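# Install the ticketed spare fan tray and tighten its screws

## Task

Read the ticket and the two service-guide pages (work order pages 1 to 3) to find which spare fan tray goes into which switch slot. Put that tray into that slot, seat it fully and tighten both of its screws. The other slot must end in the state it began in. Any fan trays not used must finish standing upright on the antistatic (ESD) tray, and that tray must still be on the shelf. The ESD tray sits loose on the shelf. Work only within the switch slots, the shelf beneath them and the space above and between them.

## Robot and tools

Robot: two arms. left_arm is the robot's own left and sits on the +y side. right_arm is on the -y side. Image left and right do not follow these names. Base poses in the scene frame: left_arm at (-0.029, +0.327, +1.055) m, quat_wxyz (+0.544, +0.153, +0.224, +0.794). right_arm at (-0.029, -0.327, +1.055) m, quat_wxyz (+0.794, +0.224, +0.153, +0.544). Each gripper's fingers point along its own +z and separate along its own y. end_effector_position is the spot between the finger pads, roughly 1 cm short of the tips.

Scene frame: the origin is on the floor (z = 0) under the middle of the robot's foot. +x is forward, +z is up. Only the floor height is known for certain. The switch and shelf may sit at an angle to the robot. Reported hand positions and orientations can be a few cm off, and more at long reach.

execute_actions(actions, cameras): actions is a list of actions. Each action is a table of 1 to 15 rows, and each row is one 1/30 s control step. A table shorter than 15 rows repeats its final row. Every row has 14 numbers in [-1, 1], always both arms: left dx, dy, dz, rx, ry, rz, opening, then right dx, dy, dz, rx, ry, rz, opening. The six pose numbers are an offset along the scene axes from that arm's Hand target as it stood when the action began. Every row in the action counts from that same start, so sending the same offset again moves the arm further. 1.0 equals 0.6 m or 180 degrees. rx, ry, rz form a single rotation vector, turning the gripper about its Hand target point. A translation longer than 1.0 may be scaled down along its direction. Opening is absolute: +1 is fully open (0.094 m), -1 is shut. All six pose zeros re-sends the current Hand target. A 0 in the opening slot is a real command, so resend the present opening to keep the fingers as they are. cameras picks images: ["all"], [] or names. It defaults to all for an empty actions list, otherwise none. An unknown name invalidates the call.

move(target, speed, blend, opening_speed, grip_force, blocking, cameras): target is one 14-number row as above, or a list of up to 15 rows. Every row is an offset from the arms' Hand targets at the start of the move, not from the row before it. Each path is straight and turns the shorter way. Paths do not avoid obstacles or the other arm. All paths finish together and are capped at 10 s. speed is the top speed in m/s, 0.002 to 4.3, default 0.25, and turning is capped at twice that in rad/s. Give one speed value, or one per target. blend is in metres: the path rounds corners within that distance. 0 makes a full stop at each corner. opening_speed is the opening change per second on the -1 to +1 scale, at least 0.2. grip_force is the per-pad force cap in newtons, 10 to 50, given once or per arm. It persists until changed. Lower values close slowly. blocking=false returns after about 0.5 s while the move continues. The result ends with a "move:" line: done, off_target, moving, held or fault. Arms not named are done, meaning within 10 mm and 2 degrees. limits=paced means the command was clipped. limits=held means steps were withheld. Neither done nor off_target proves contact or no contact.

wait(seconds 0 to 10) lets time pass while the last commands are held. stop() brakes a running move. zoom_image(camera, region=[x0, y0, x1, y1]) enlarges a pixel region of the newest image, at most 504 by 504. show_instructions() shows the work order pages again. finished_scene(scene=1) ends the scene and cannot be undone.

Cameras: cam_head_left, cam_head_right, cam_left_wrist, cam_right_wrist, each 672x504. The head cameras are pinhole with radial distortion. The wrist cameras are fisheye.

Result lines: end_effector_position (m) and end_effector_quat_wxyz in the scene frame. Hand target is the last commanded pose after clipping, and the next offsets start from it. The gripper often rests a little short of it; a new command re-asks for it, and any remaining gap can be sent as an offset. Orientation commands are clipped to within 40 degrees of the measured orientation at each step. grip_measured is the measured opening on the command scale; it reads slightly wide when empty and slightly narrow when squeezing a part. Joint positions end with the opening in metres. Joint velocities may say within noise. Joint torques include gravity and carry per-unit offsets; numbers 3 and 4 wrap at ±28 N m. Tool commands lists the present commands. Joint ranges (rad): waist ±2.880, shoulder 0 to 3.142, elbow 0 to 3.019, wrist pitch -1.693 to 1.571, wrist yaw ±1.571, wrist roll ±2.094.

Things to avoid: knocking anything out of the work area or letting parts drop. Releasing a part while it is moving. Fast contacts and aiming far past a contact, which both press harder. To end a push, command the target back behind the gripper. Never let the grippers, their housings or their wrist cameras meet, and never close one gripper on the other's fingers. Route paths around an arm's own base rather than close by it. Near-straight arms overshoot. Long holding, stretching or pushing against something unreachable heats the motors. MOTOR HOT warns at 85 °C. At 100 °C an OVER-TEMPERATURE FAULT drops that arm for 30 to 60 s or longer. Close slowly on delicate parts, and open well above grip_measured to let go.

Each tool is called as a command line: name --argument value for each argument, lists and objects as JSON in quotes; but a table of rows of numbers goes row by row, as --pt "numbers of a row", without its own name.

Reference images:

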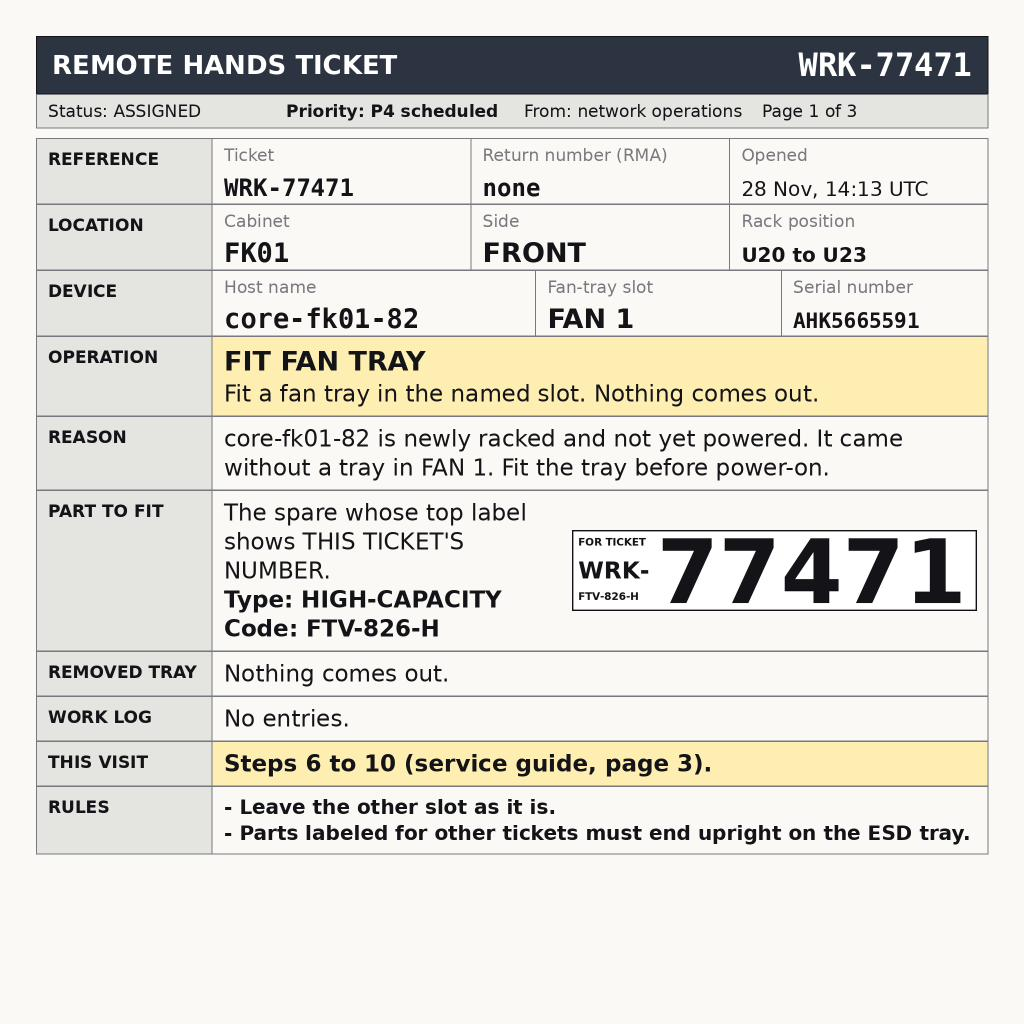

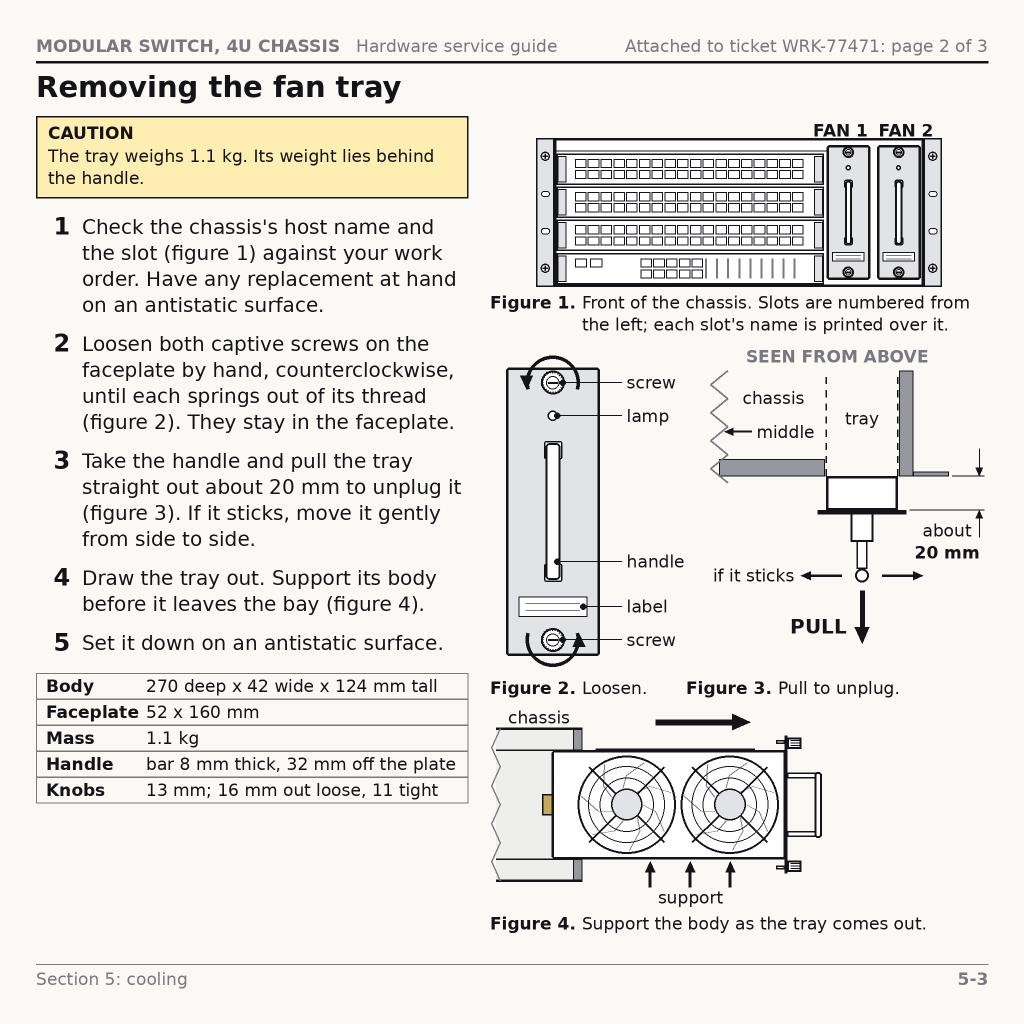

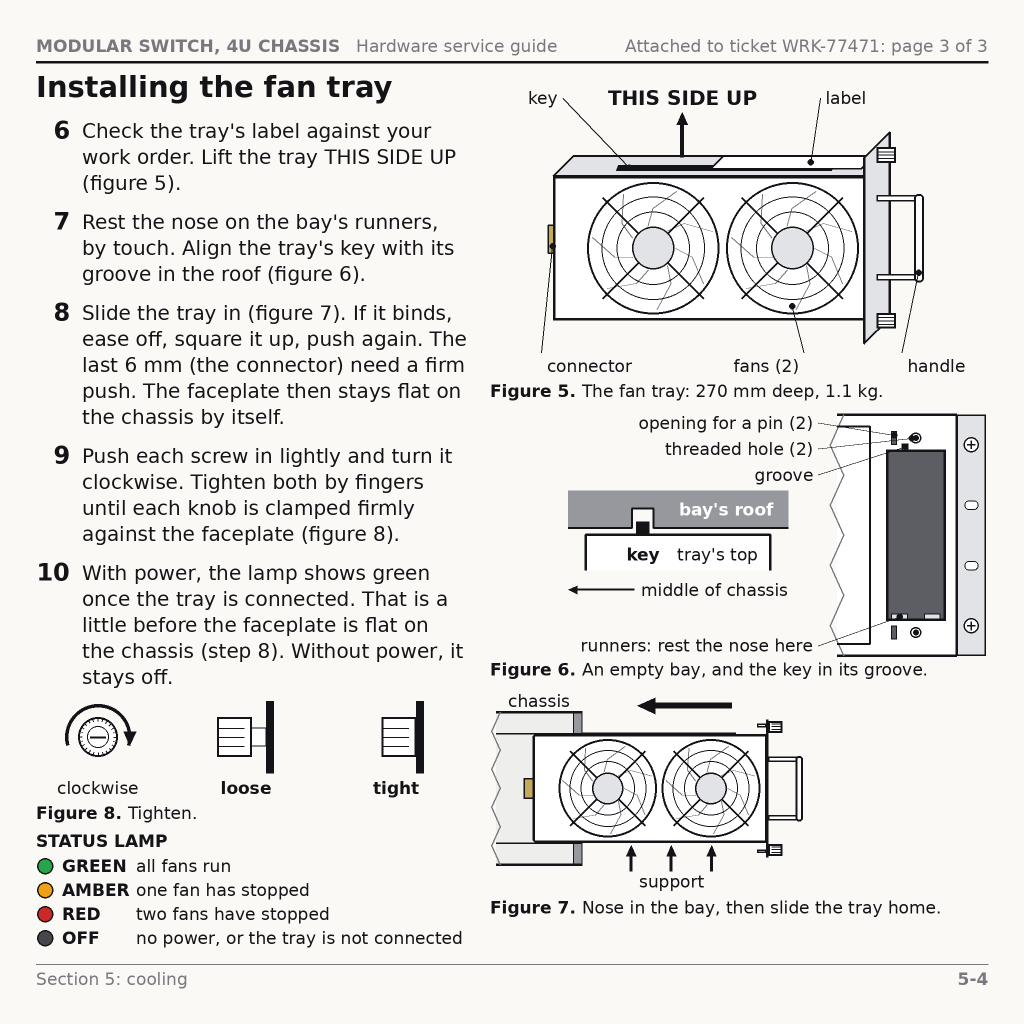

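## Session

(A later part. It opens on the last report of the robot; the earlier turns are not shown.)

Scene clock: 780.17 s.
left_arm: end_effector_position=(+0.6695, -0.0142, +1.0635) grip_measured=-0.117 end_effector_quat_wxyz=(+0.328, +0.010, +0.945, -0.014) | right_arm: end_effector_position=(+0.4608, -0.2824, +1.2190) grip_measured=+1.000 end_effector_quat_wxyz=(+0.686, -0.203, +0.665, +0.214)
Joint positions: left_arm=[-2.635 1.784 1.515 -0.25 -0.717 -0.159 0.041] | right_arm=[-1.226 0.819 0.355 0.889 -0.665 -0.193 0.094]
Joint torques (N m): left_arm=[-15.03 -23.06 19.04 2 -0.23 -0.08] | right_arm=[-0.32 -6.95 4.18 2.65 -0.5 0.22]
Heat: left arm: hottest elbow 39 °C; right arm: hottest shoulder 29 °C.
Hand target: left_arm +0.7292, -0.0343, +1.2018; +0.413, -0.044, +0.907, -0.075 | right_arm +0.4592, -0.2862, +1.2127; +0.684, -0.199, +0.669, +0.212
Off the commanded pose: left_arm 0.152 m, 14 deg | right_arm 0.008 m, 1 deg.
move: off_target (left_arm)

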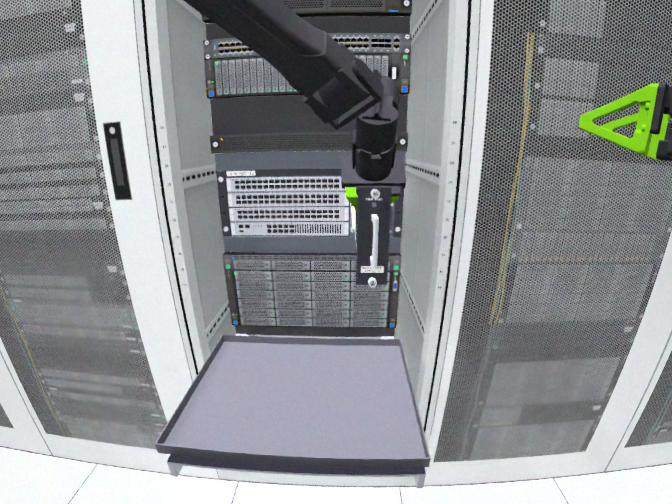

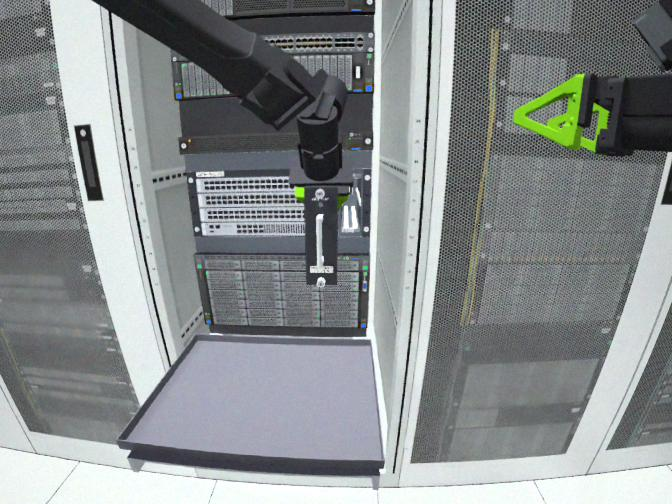

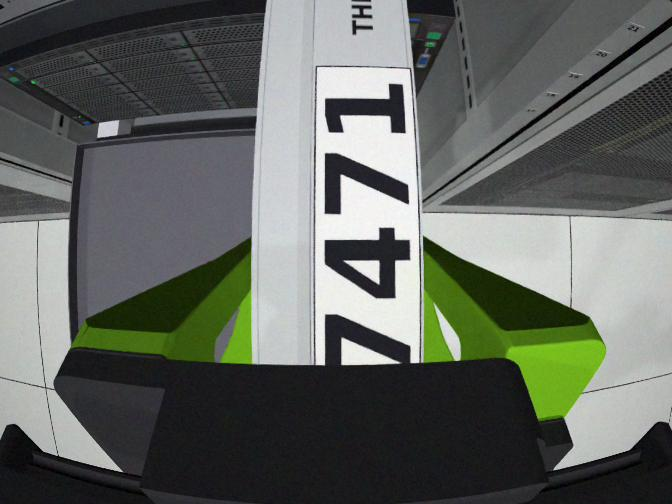

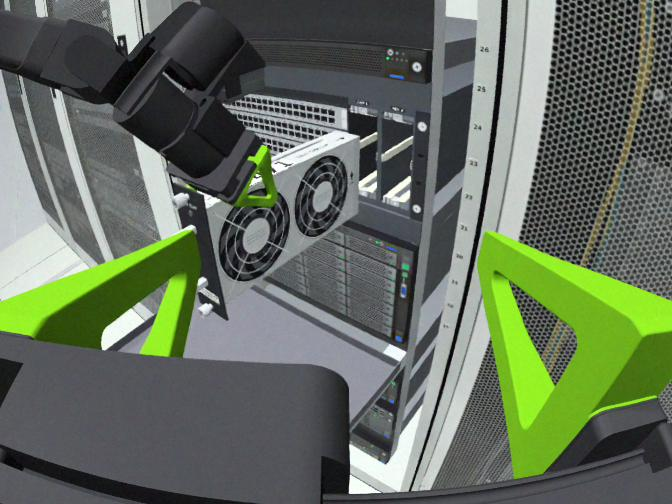

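move --target '[0.045,0.023,-0.006,0,0,0,-0.35,0,0,0,0,0,0,1]' --cameras '["all"]' --speed 0.08

zoom_image --camera "cam_right_wrist" --region '[300, 80, 440, 220]'

zoom_image --camera "cam_head_left" --region '[320, 150, 430, 300]'

zoom_image --camera "cam_head_right" --region '[270, 150, 380, 300]'

Scene clock: 896.03 s.
left_arm: end_effector_position=(+0.6917, -0.0178, +1.0771) grip_measured=-0.117 end_effector_quat_wxyz=(+0.334, +0.007, +0.942, -0.028) | right_arm: end_effector_position=(+0.4608, -0.2824, +1.2190) grip_measured=+1.000 end_effector_quat_wxyz=(+0.686, -0.203, +0.665, +0.214)
Joint positions: left_arm=[-2.626 1.797 1.584 -0.281 -0.685 -0.152 0.041] | right_arm=[-1.226 0.819 0.355 0.889 -0.665 -0.193 0.094]
Joint torques (N m): left_arm=[-12.45 -22.42 19.23 2.14 -0.05 0.05] | right_arm=[-0.26 -7.12 4.16 2.65 -0.5 0.23]
Heat: left arm: hottest elbow 43 °C; right arm: hottest shoulder 29 °C.
Hand target: left_arm +0.7561, -0.0207, +1.1982; +0.413, -0.044, +0.907, -0.075 | right_arm +0.4592, -0.2862, +1.2127; +0.684, -0.199, +0.669, +0.212
Off the commanded pose: left_arm 0.137 m, 13 deg | right_arm 0.007 m, 1 deg.
move: off_target (left_arm)

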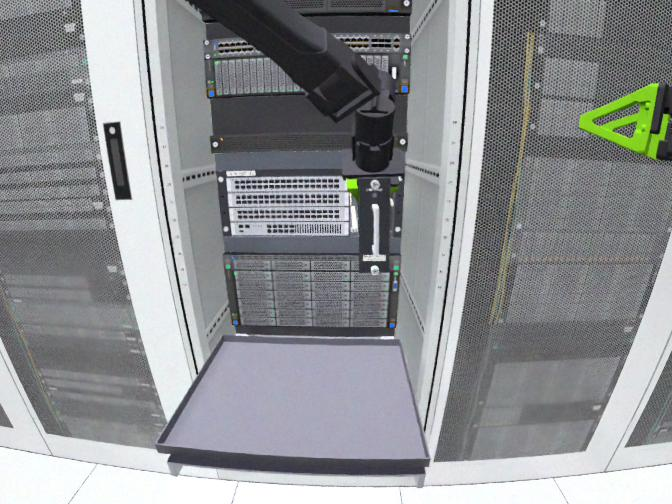

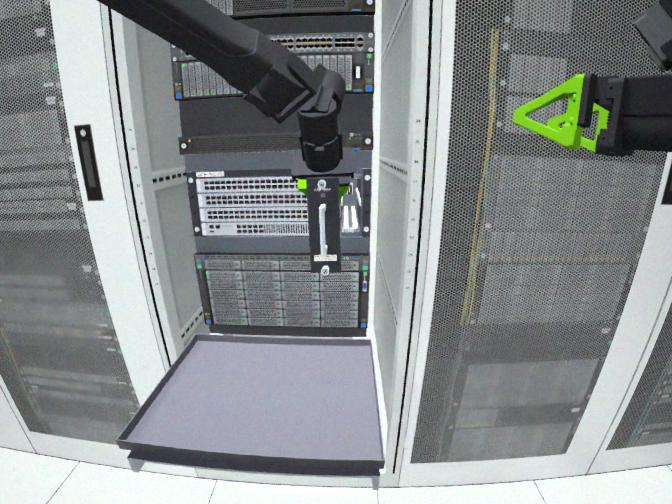

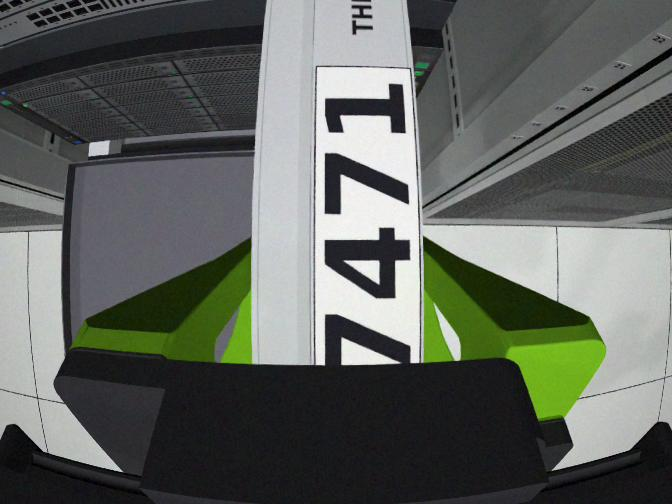

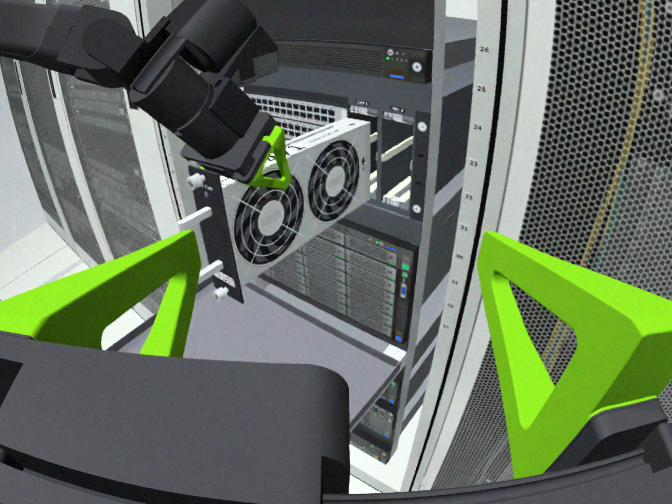

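Scaled by 3.600 from the camera's 672x504 image, which has a finer 960x720 frame.

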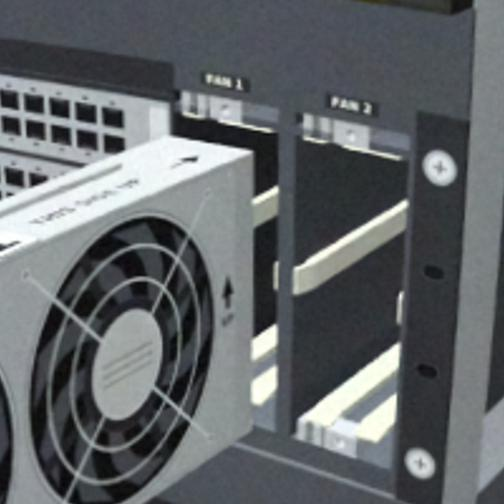

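Scaled by 3.360 from the camera's 672x504 image, which has a finer 960x720 frame.

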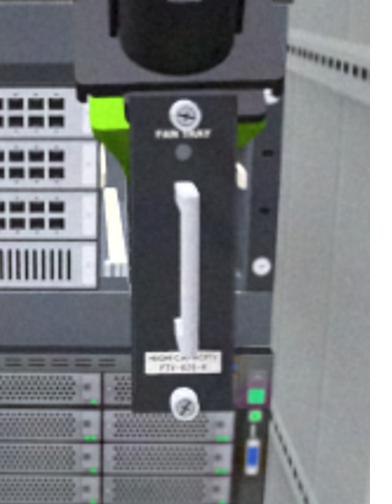

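Scaled by 3.360 from the camera's 672x504 image, which has a finer 960x720 frame.

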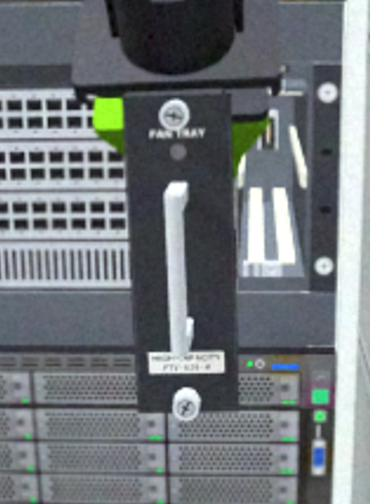

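move --target '[0.0,0.033,-0.03,0.008,0,0,-0.35,0,0,0,0,0,0,1]' --cameras '["all"]' --speed 0.08

zoom_image --camera "cam_right_wrist" --region '[300, 80, 440, 220]'

zoom_image --camera "cam_head_left" --region '[320, 150, 430, 300]'

zoom_image --camera "cam_head_right" --region '[270, 150, 380, 300]'

Scene clock: 917.90 s.
left_arm: end_effector_position=(+0.7025, +0.0031, +1.0653) grip_measured=-0.117 end_effector_quat_wxyz=(+0.329, +0.011, +0.944, -0.017) | right_arm: end_effector_position=(+0.4608, -0.2824, +1.2190) grip_measured=+1.000 end_effector_quat_wxyz=(+0.686, -0.203, +0.665, +0.214)
Joint positions: left_arm=[-2.587 1.797 1.584 -0.281 -0.668 -0.125 0.041] | right_arm=[-1.226 0.819 0.355 0.889 -0.665 -0.193 0.094]
Joint torques (N m): left_arm=[-12.69 -23.06 15.56 3.48 -0.07 0.04] | right_arm=[-0.26 -7.06 4.19 2.7 -0.5 0.23]
Heat: left arm: hottest elbow 39 °C; right arm: hottest shoulder 29 °C.
Hand target: left_arm +0.7561, -0.0010, +1.1802; +0.413, -0.039, +0.908, -0.063 | right_arm +0.4592, -0.2862, +1.2127; +0.684, -0.199, +0.669, +0.212
Off the commanded pose: left_arm 0.127 m, 13 deg | right_arm 0.007 m, 1 deg.
move: off_target (left_arm)

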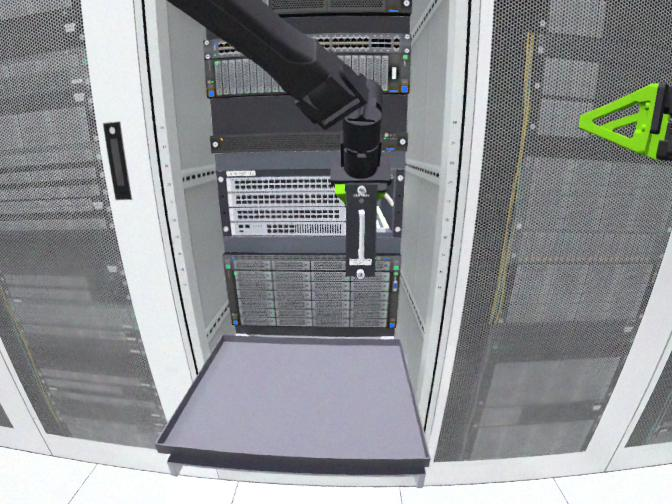

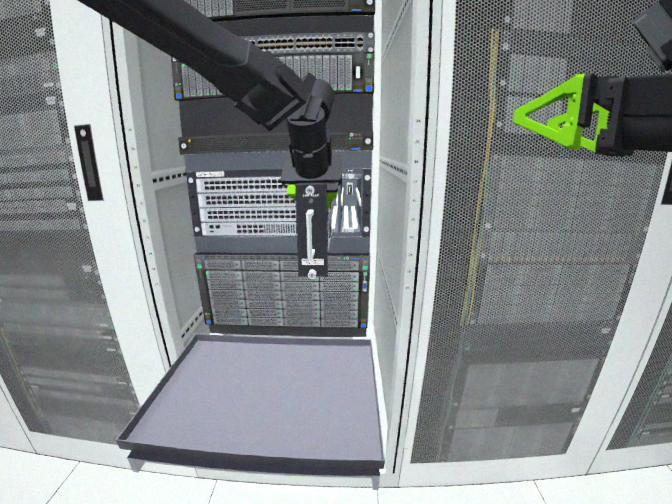

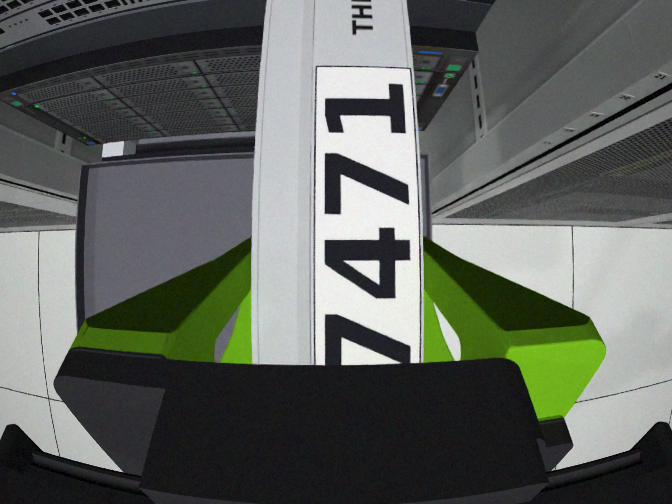

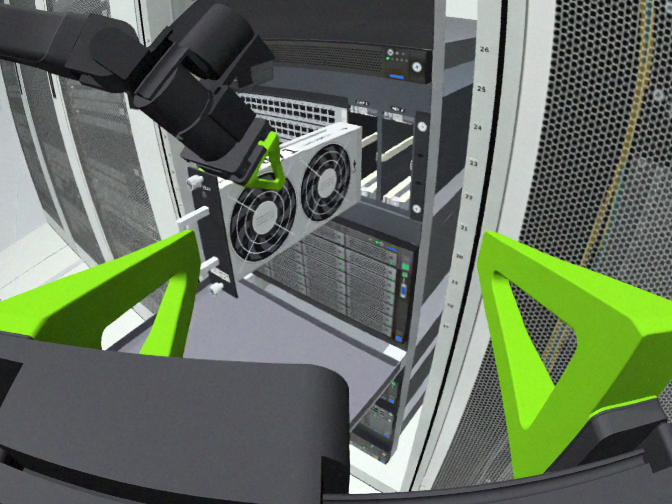

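Scaled by 3.600 from the camera's 672x504 image, which has a finer 960x720 frame.

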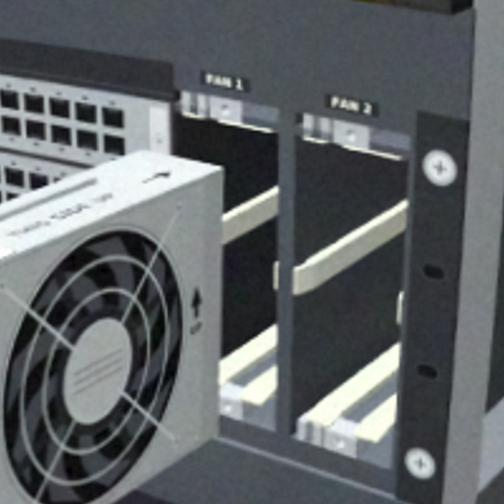

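Scaled by 3.360 from the camera's 672x504 image, which has a finer 960x720 frame.

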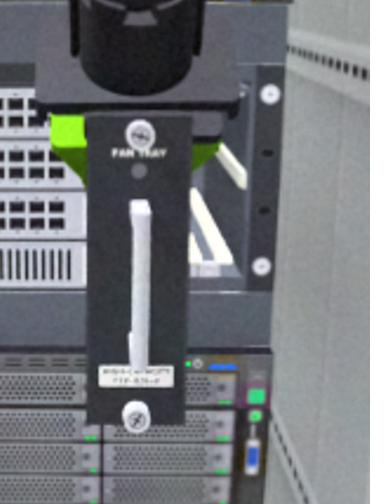

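Scaled by 3.360 from the camera's 672x504 image, which has a finer 960x720 frame.

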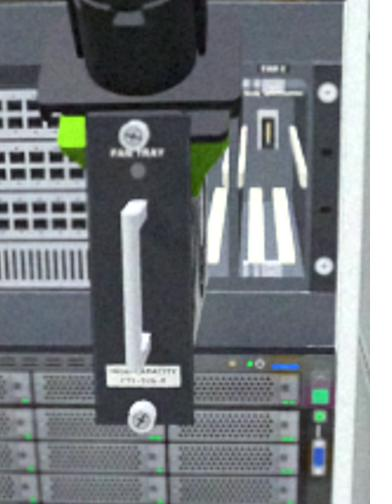

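move --target '[0.04,0.0,-0.01,0,0,0,-0.35,0,0,0,0,0,0,1]' --cameras '["cam_right_wrist","cam_left_wrist","cam_head_left","cam_head_right"]' --speed 0.06

zoom_image --camera "cam_right_wrist" --region '[320, 80, 420, 220]'

zoom_image --camera "cam_head_left" --region '[320, 150, 430, 300]'

zoom_image --camera "cam_head_right" --region '[270, 150, 380, 300]'

Scene clock: 937.90 s.
left_arm: end_effector_position=(+0.7072, +0.0047, +1.0493) grip_measured=-0.117 end_effector_quat_wxyz=(+0.323, +0.015, +0.946, -0.018) | right_arm: end_effector_position=(+0.4608, -0.2824, +1.2190) grip_measured=+1.000 end_effector_quat_wxyz=(+0.686, -0.203, +0.665, +0.214)
Joint positions: left_arm=[-2.568 1.822 1.597 -0.278 -0.647 -0.116 0.041] | right_arm=[-1.226 0.819 0.355 0.889 -0.665 -0.193 0.094]
Joint torques (N m): left_arm=[-12.22 -22.71 19.43 2.63 -0.05 0.04] | right_arm=[-0.38 -7.12 4.21 2.66 -0.49 0.23]
Heat: left arm: hottest elbow 38 °C; right arm: hottest shoulder 29 °C.
Hand target: left_arm +0.7801, -0.0008, +1.1740; +0.413, -0.038, +0.908, -0.063 | right_arm +0.4592, -0.2862, +1.2127; +0.684, -0.199, +0.669, +0.212
Off the commanded pose: left_arm 0.145 m, 14 deg | right_arm 0.007 m, 1 deg.
move: off_target (left_arm)

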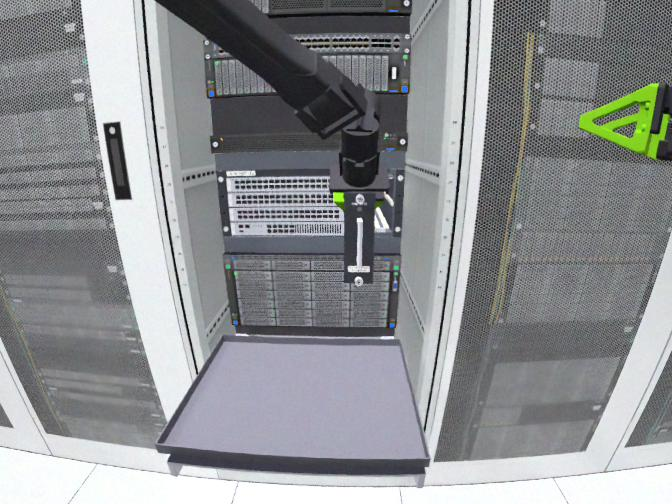

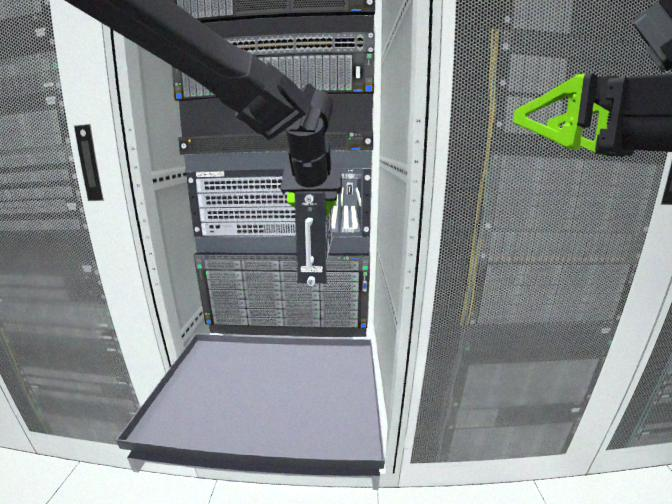

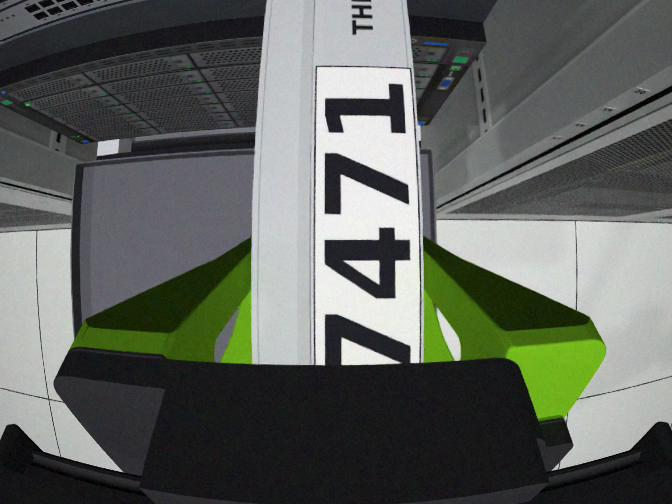

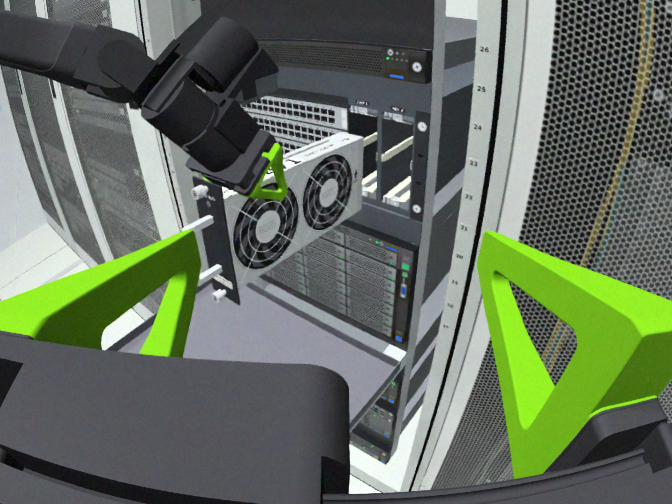

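Scaled by 3.600 from the camera's 672x504 image, which has a finer 960x720 frame.

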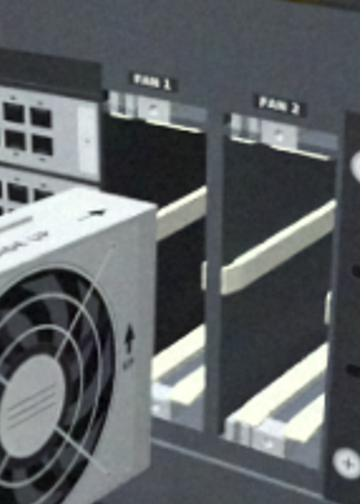

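Scaled by 3.360 from the camera's 672x504 image, which has a finer 960x720 frame.

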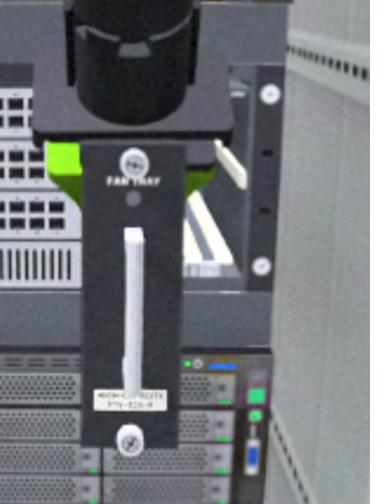

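Scaled by 3.360 from the camera's 672x504 image, which has a finer 960x720 frame.

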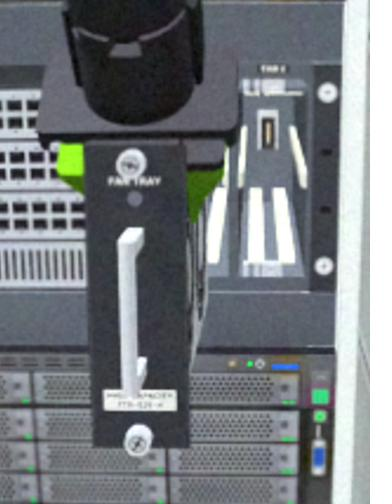

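move --target '[0.05,0.015,0.035,0,0,0,-0.35,0,0,0,0,0,0,1]' --cameras '["cam_right_wrist"]' --speed 0.06

zoom_image --camera "cam_right_wrist" --region '[320, 80, 420, 220]'

Scene clock: 950.90 s.
left_arm: end_effector_position=(+0.7197, +0.0116, +1.0594) grip_measured=-0.117 end_effector_quat_wxyz=(+0.312, +0.020, +0.950, -0.017) | right_arm: end_effector_position=(+0.4608, -0.2824, +1.2190) grip_measured=+1.000 end_effector_quat_wxyz=(+0.686, -0.203, +0.665, +0.214)
Joint positions: left_arm=[-2.557 1.823 1.656 -0.361 -0.632 -0.116 0.041] | right_arm=[-1.226 0.819 0.355 0.889 -0.665 -0.193 0.094]
Joint torques (N m): left_arm=[-11.81 -22.77 22.94 2.62 0.03 0.11] | right_arm=[-0.26 -7.06 4.16 2.69 -0.49 0.23]
Heat: left arm: hottest elbow 41 °C; right arm: hottest shoulder 29 °C.
Hand target: left_arm +0.8101, +0.0081, +1.1953; +0.413, -0.039, +0.908, -0.064 | right_arm +0.4592, -0.2862, +1.2127; +0.684, -0.199, +0.669, +0.212
Off the commanded pose: left_arm 0.163 m, 15 deg | right_arm 0.007 m, 1 deg.
move: off_target (left_arm)
Images, in order (width x height): cam_right_wrist 672x504.

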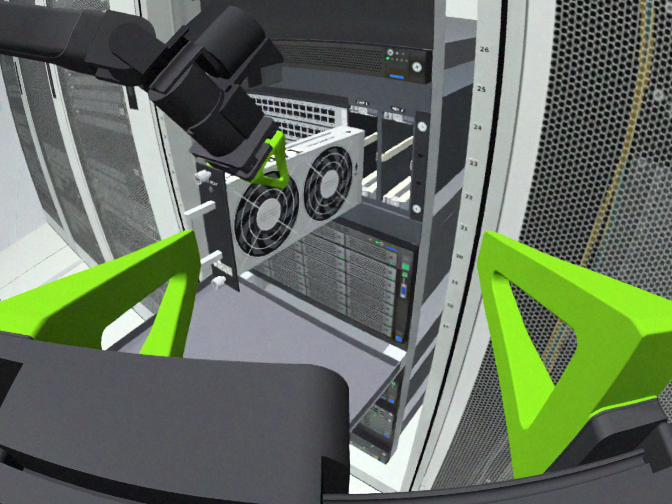

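Scaled by 3.600 from the camera's 672x504 image, which has a finer 960x720 frame.

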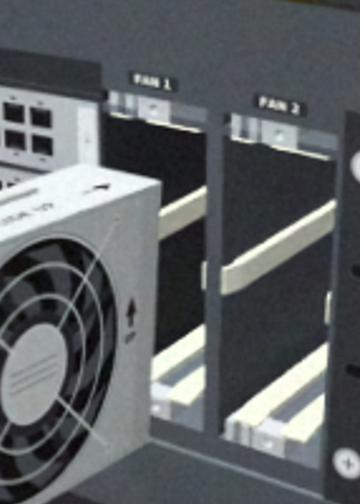

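move --target '[0.06,0.014,0.025,0,-0.008,0,-0.35,0,0,0,0,0,0,1]' --cameras '["cam_right_wrist"]' --speed 0.06

zoom_image --camera "cam_right_wrist" --region '[320, 80, 420, 220]'

Scene clock: 961.27 s.
left_arm: end_effector_position=(+0.7206, +0.0114, +1.0608) grip_measured=-0.117 end_effector_quat_wxyz=(+0.302, +0.022, +0.953, -0.016) | right_arm: end_effector_position=(+0.4608, -0.2824, +1.2190) grip_measured=+1.000 end_effector_quat_wxyz=(+0.686, -0.203, +0.665, +0.214)
Joint positions: left_arm=[-2.557 1.829 1.68 -0.405 -0.63 -0.128 0.041] | right_arm=[-1.226 0.819 0.355 0.889 -0.665 -0.193 0.094]
Joint torques (N m): left_arm=[-9.88 -23.06 26.71 3.44 0.53 0.51] | right_arm=[-0.32 -7.06 4.18 2.66 -0.5 0.24]
Heat: left arm: hottest elbow 42 °C; right arm: hottest shoulder 29 °C.
Hand target: left_arm +0.8461, +0.0164, +1.2102; +0.424, -0.038, +0.902, -0.064 | right_arm +0.4592, -0.2862, +1.2127; +0.684, -0.199, +0.669, +0.212
Off the commanded pose: left_arm 0.195 m, 18 deg | right_arm 0.007 m, 1 deg.
move: off_target (left_arm)
Images, in order (width x height): cam_right_wrist 672x504.

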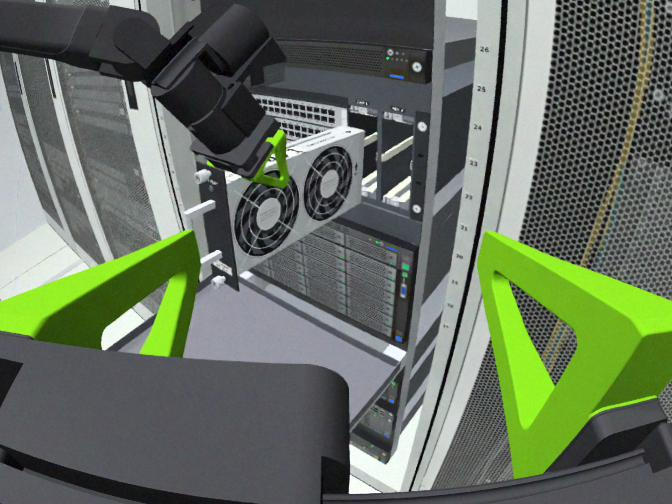

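Scaled by 3.600 from the camera's 672x504 image, which has a finer 960x720 frame.

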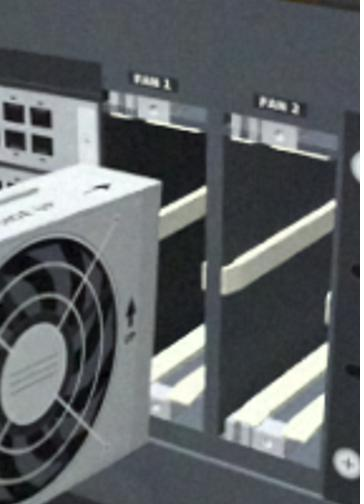

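zoom_image --camera "cam_right_wrist" --region '[180, 110, 380, 310]'

Scaled by 2.520 from the camera's 672x504 image, which has a finer 960x720 frame.

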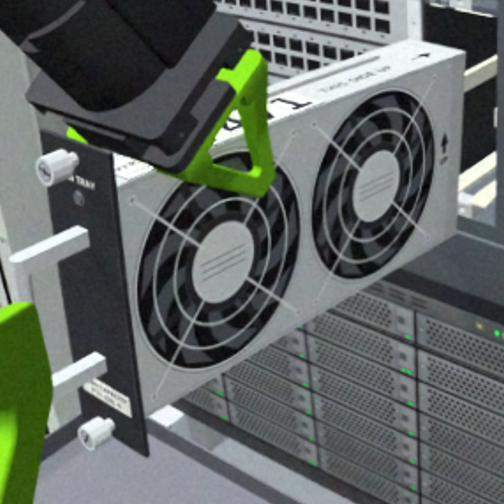

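move --target '[-0.09,-0.01,0.02,0,-0.06,-0.0,-0.35,0,0,0,0,0,0,1]' --cameras '["cam_right_wrist","cam_head_left","cam_head_right"]' --speed 0.08

zoom_image --camera "cam_right_wrist" --region '[180, 80, 420, 310]'

zoom_image --camera "cam_head_left" --region '[320, 150, 430, 300]'

zoom_image --camera "cam_head_right" --region '[270, 150, 380, 300]'

Scene clock: 1024.97 s.
left_arm: end_effector_position=(+0.7194, +0.0097, +1.0491) grip_measured=-0.117 end_effector_quat_wxyz=(+0.382, +0.035, +0.923, -0.008) | right_arm: end_effector_position=(+0.4608, -0.2824, +1.2190) grip_measured=+1.000 end_effector_quat_wxyz=(+0.686, -0.203, +0.665, +0.214)
Joint positions: left_arm=[-2.556 1.822 1.531 -0.052 -0.647 0.032 0.041] | right_arm=[-1.226 0.819 0.355 0.889 -0.665 -0.193 0.094]
Joint torques (N m): left_arm=[-13.57 -27.46 15.36 5.75 0.57 0.25] | right_arm=[-0.21 -7 4.19 2.66 -0.49 0.22]
Heat: left arm: hottest elbow 53 °C; right arm: hottest shoulder 28 °C.
Hand target: left_arm +0.7922, +0.0106, +1.2220; +0.508, -0.032, +0.858, -0.067 | right_arm +0.4592, -0.2862, +1.2127; +0.684, -0.199, +0.669, +0.212
Off the commanded pose: left_arm 0.188 m, 19 deg | right_arm 0.007 m, 1 deg.
move: off_target (left_arm)
Images, in order (width x height): cam_head_left 672x504, cam_head_right 672x504, cam_right_wrist 672x504.

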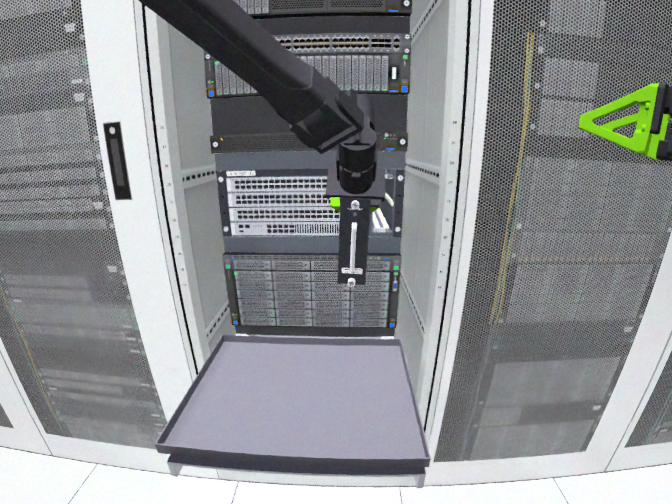

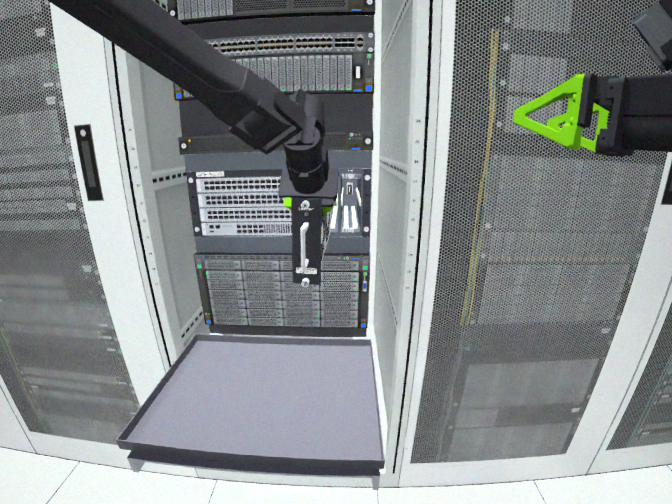

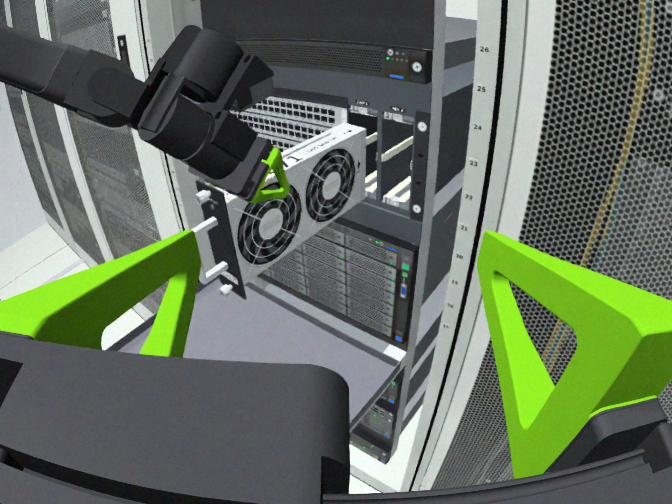

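Scaled by 2.100 from the camera's 672x504 image, which has a finer 960x720 frame.

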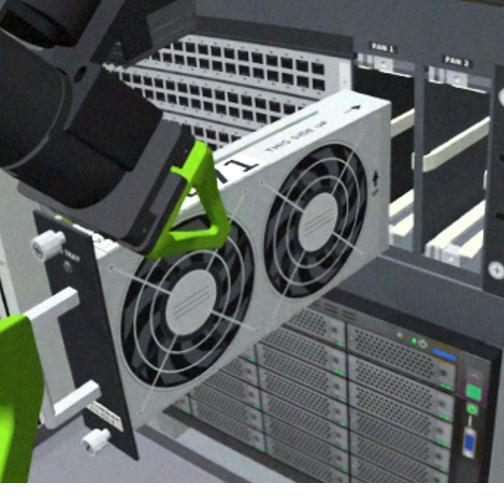

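Scaled by 3.360 from the camera's 672x504 image, which has a finer 960x720 frame.

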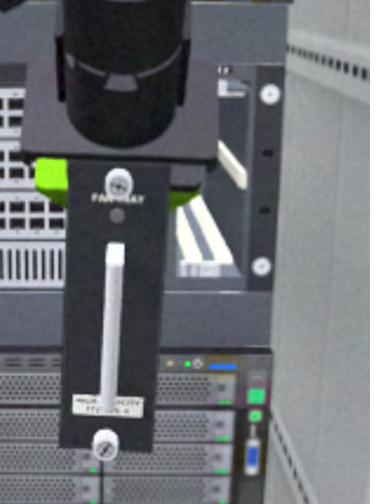

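Scaled by 3.360 from the camera's 672x504 image, which has a finer 960x720 frame.

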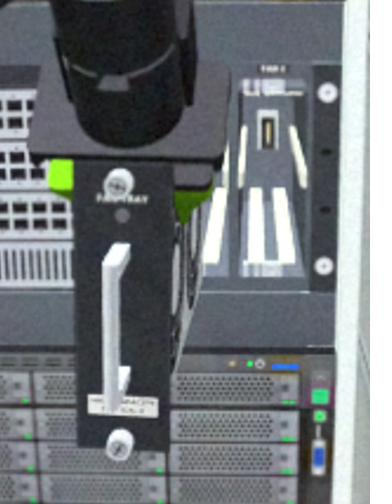

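zoom_image --camera "cam_head_right" --region '[280, 180, 350, 290]'

zoom_image --camera "cam_right_wrist" --region '[320, 80, 420, 220]'

Scaled by 4.582 from the camera's 672x504 image, which has a finer 960x720 frame.

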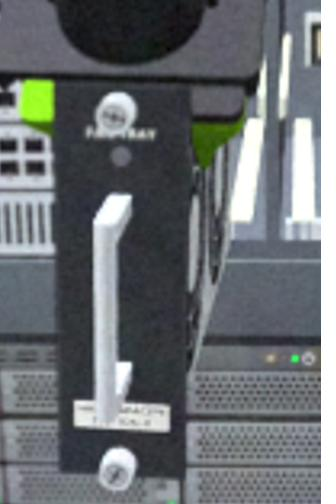

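Scaled by 3.600 from the camera's 672x504 image, which has a finer 960x720 frame.

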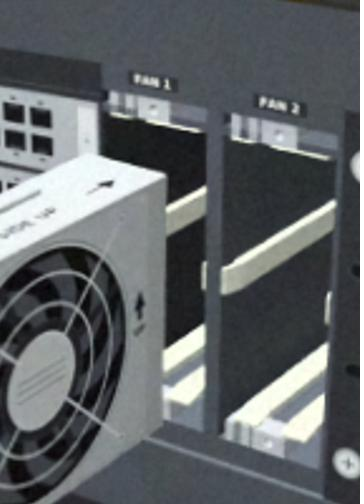

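move --target '[0,0,0,0,0,0,-0.35,0,0,-0.17,0,0,0,1]' --cameras '["cam_right_wrist"]' --speed 0.2

zoom_image --camera "cam_right_wrist" --region '[320, 30, 420, 170]'

Scene clock: 1087.53 s.
left_arm: end_effector_position=(+0.7194, +0.0097, +1.0491) grip_measured=-0.117 end_effector_quat_wxyz=(+0.382, +0.035, +0.923, -0.008) | right_arm: end_effector_position=(+0.4537, -0.2798, +1.1106) grip_measured=+1.000 end_effector_quat_wxyz=(+0.679, -0.201, +0.672, +0.218)
Joint positions: left_arm=[-2.556 1.822 1.531 -0.052 -0.647 0.032 0.041] | right_arm=[-1.289 1.34 0.319 1.446 -0.723 -0.159 0.094]
Joint torques (N m): left_arm=[-13.57 -27.52 15.28 5.74 0.6 0.24] | right_arm=[0.03 -9.82 1.8 2.74 -0.47 0.25]
Heat: left arm: hottest elbow 46 °C; right arm: hottest shoulder 28 °C.
Hand target: left_arm +0.7922, +0.0106, +1.2220; +0.507, -0.032, +0.858, -0.067 | right_arm +0.4593, -0.2862, +1.1107; +0.684, -0.199, +0.669, +0.212
Off the commanded pose: left_arm 0.188 m, 19 deg | right_arm 0.008 m, 1 deg.
move: off_target (left_arm)
Images, in order (width x height): cam_right_wrist 672x504.

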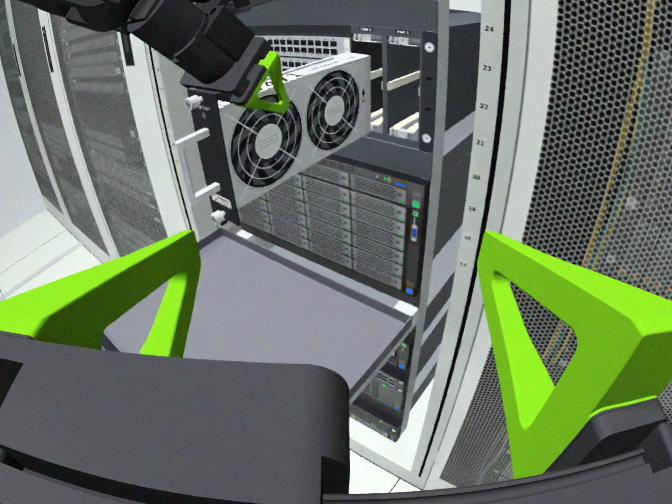

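Scaled by 3.600 from the camera's 672x504 image, which has a finer 960x720 frame.

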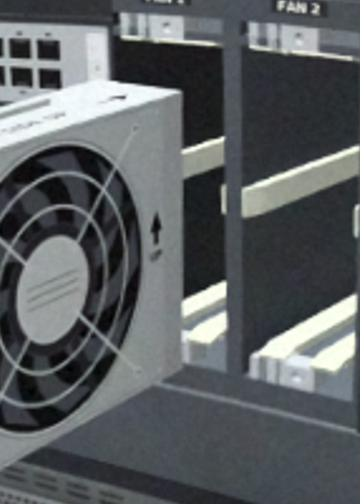

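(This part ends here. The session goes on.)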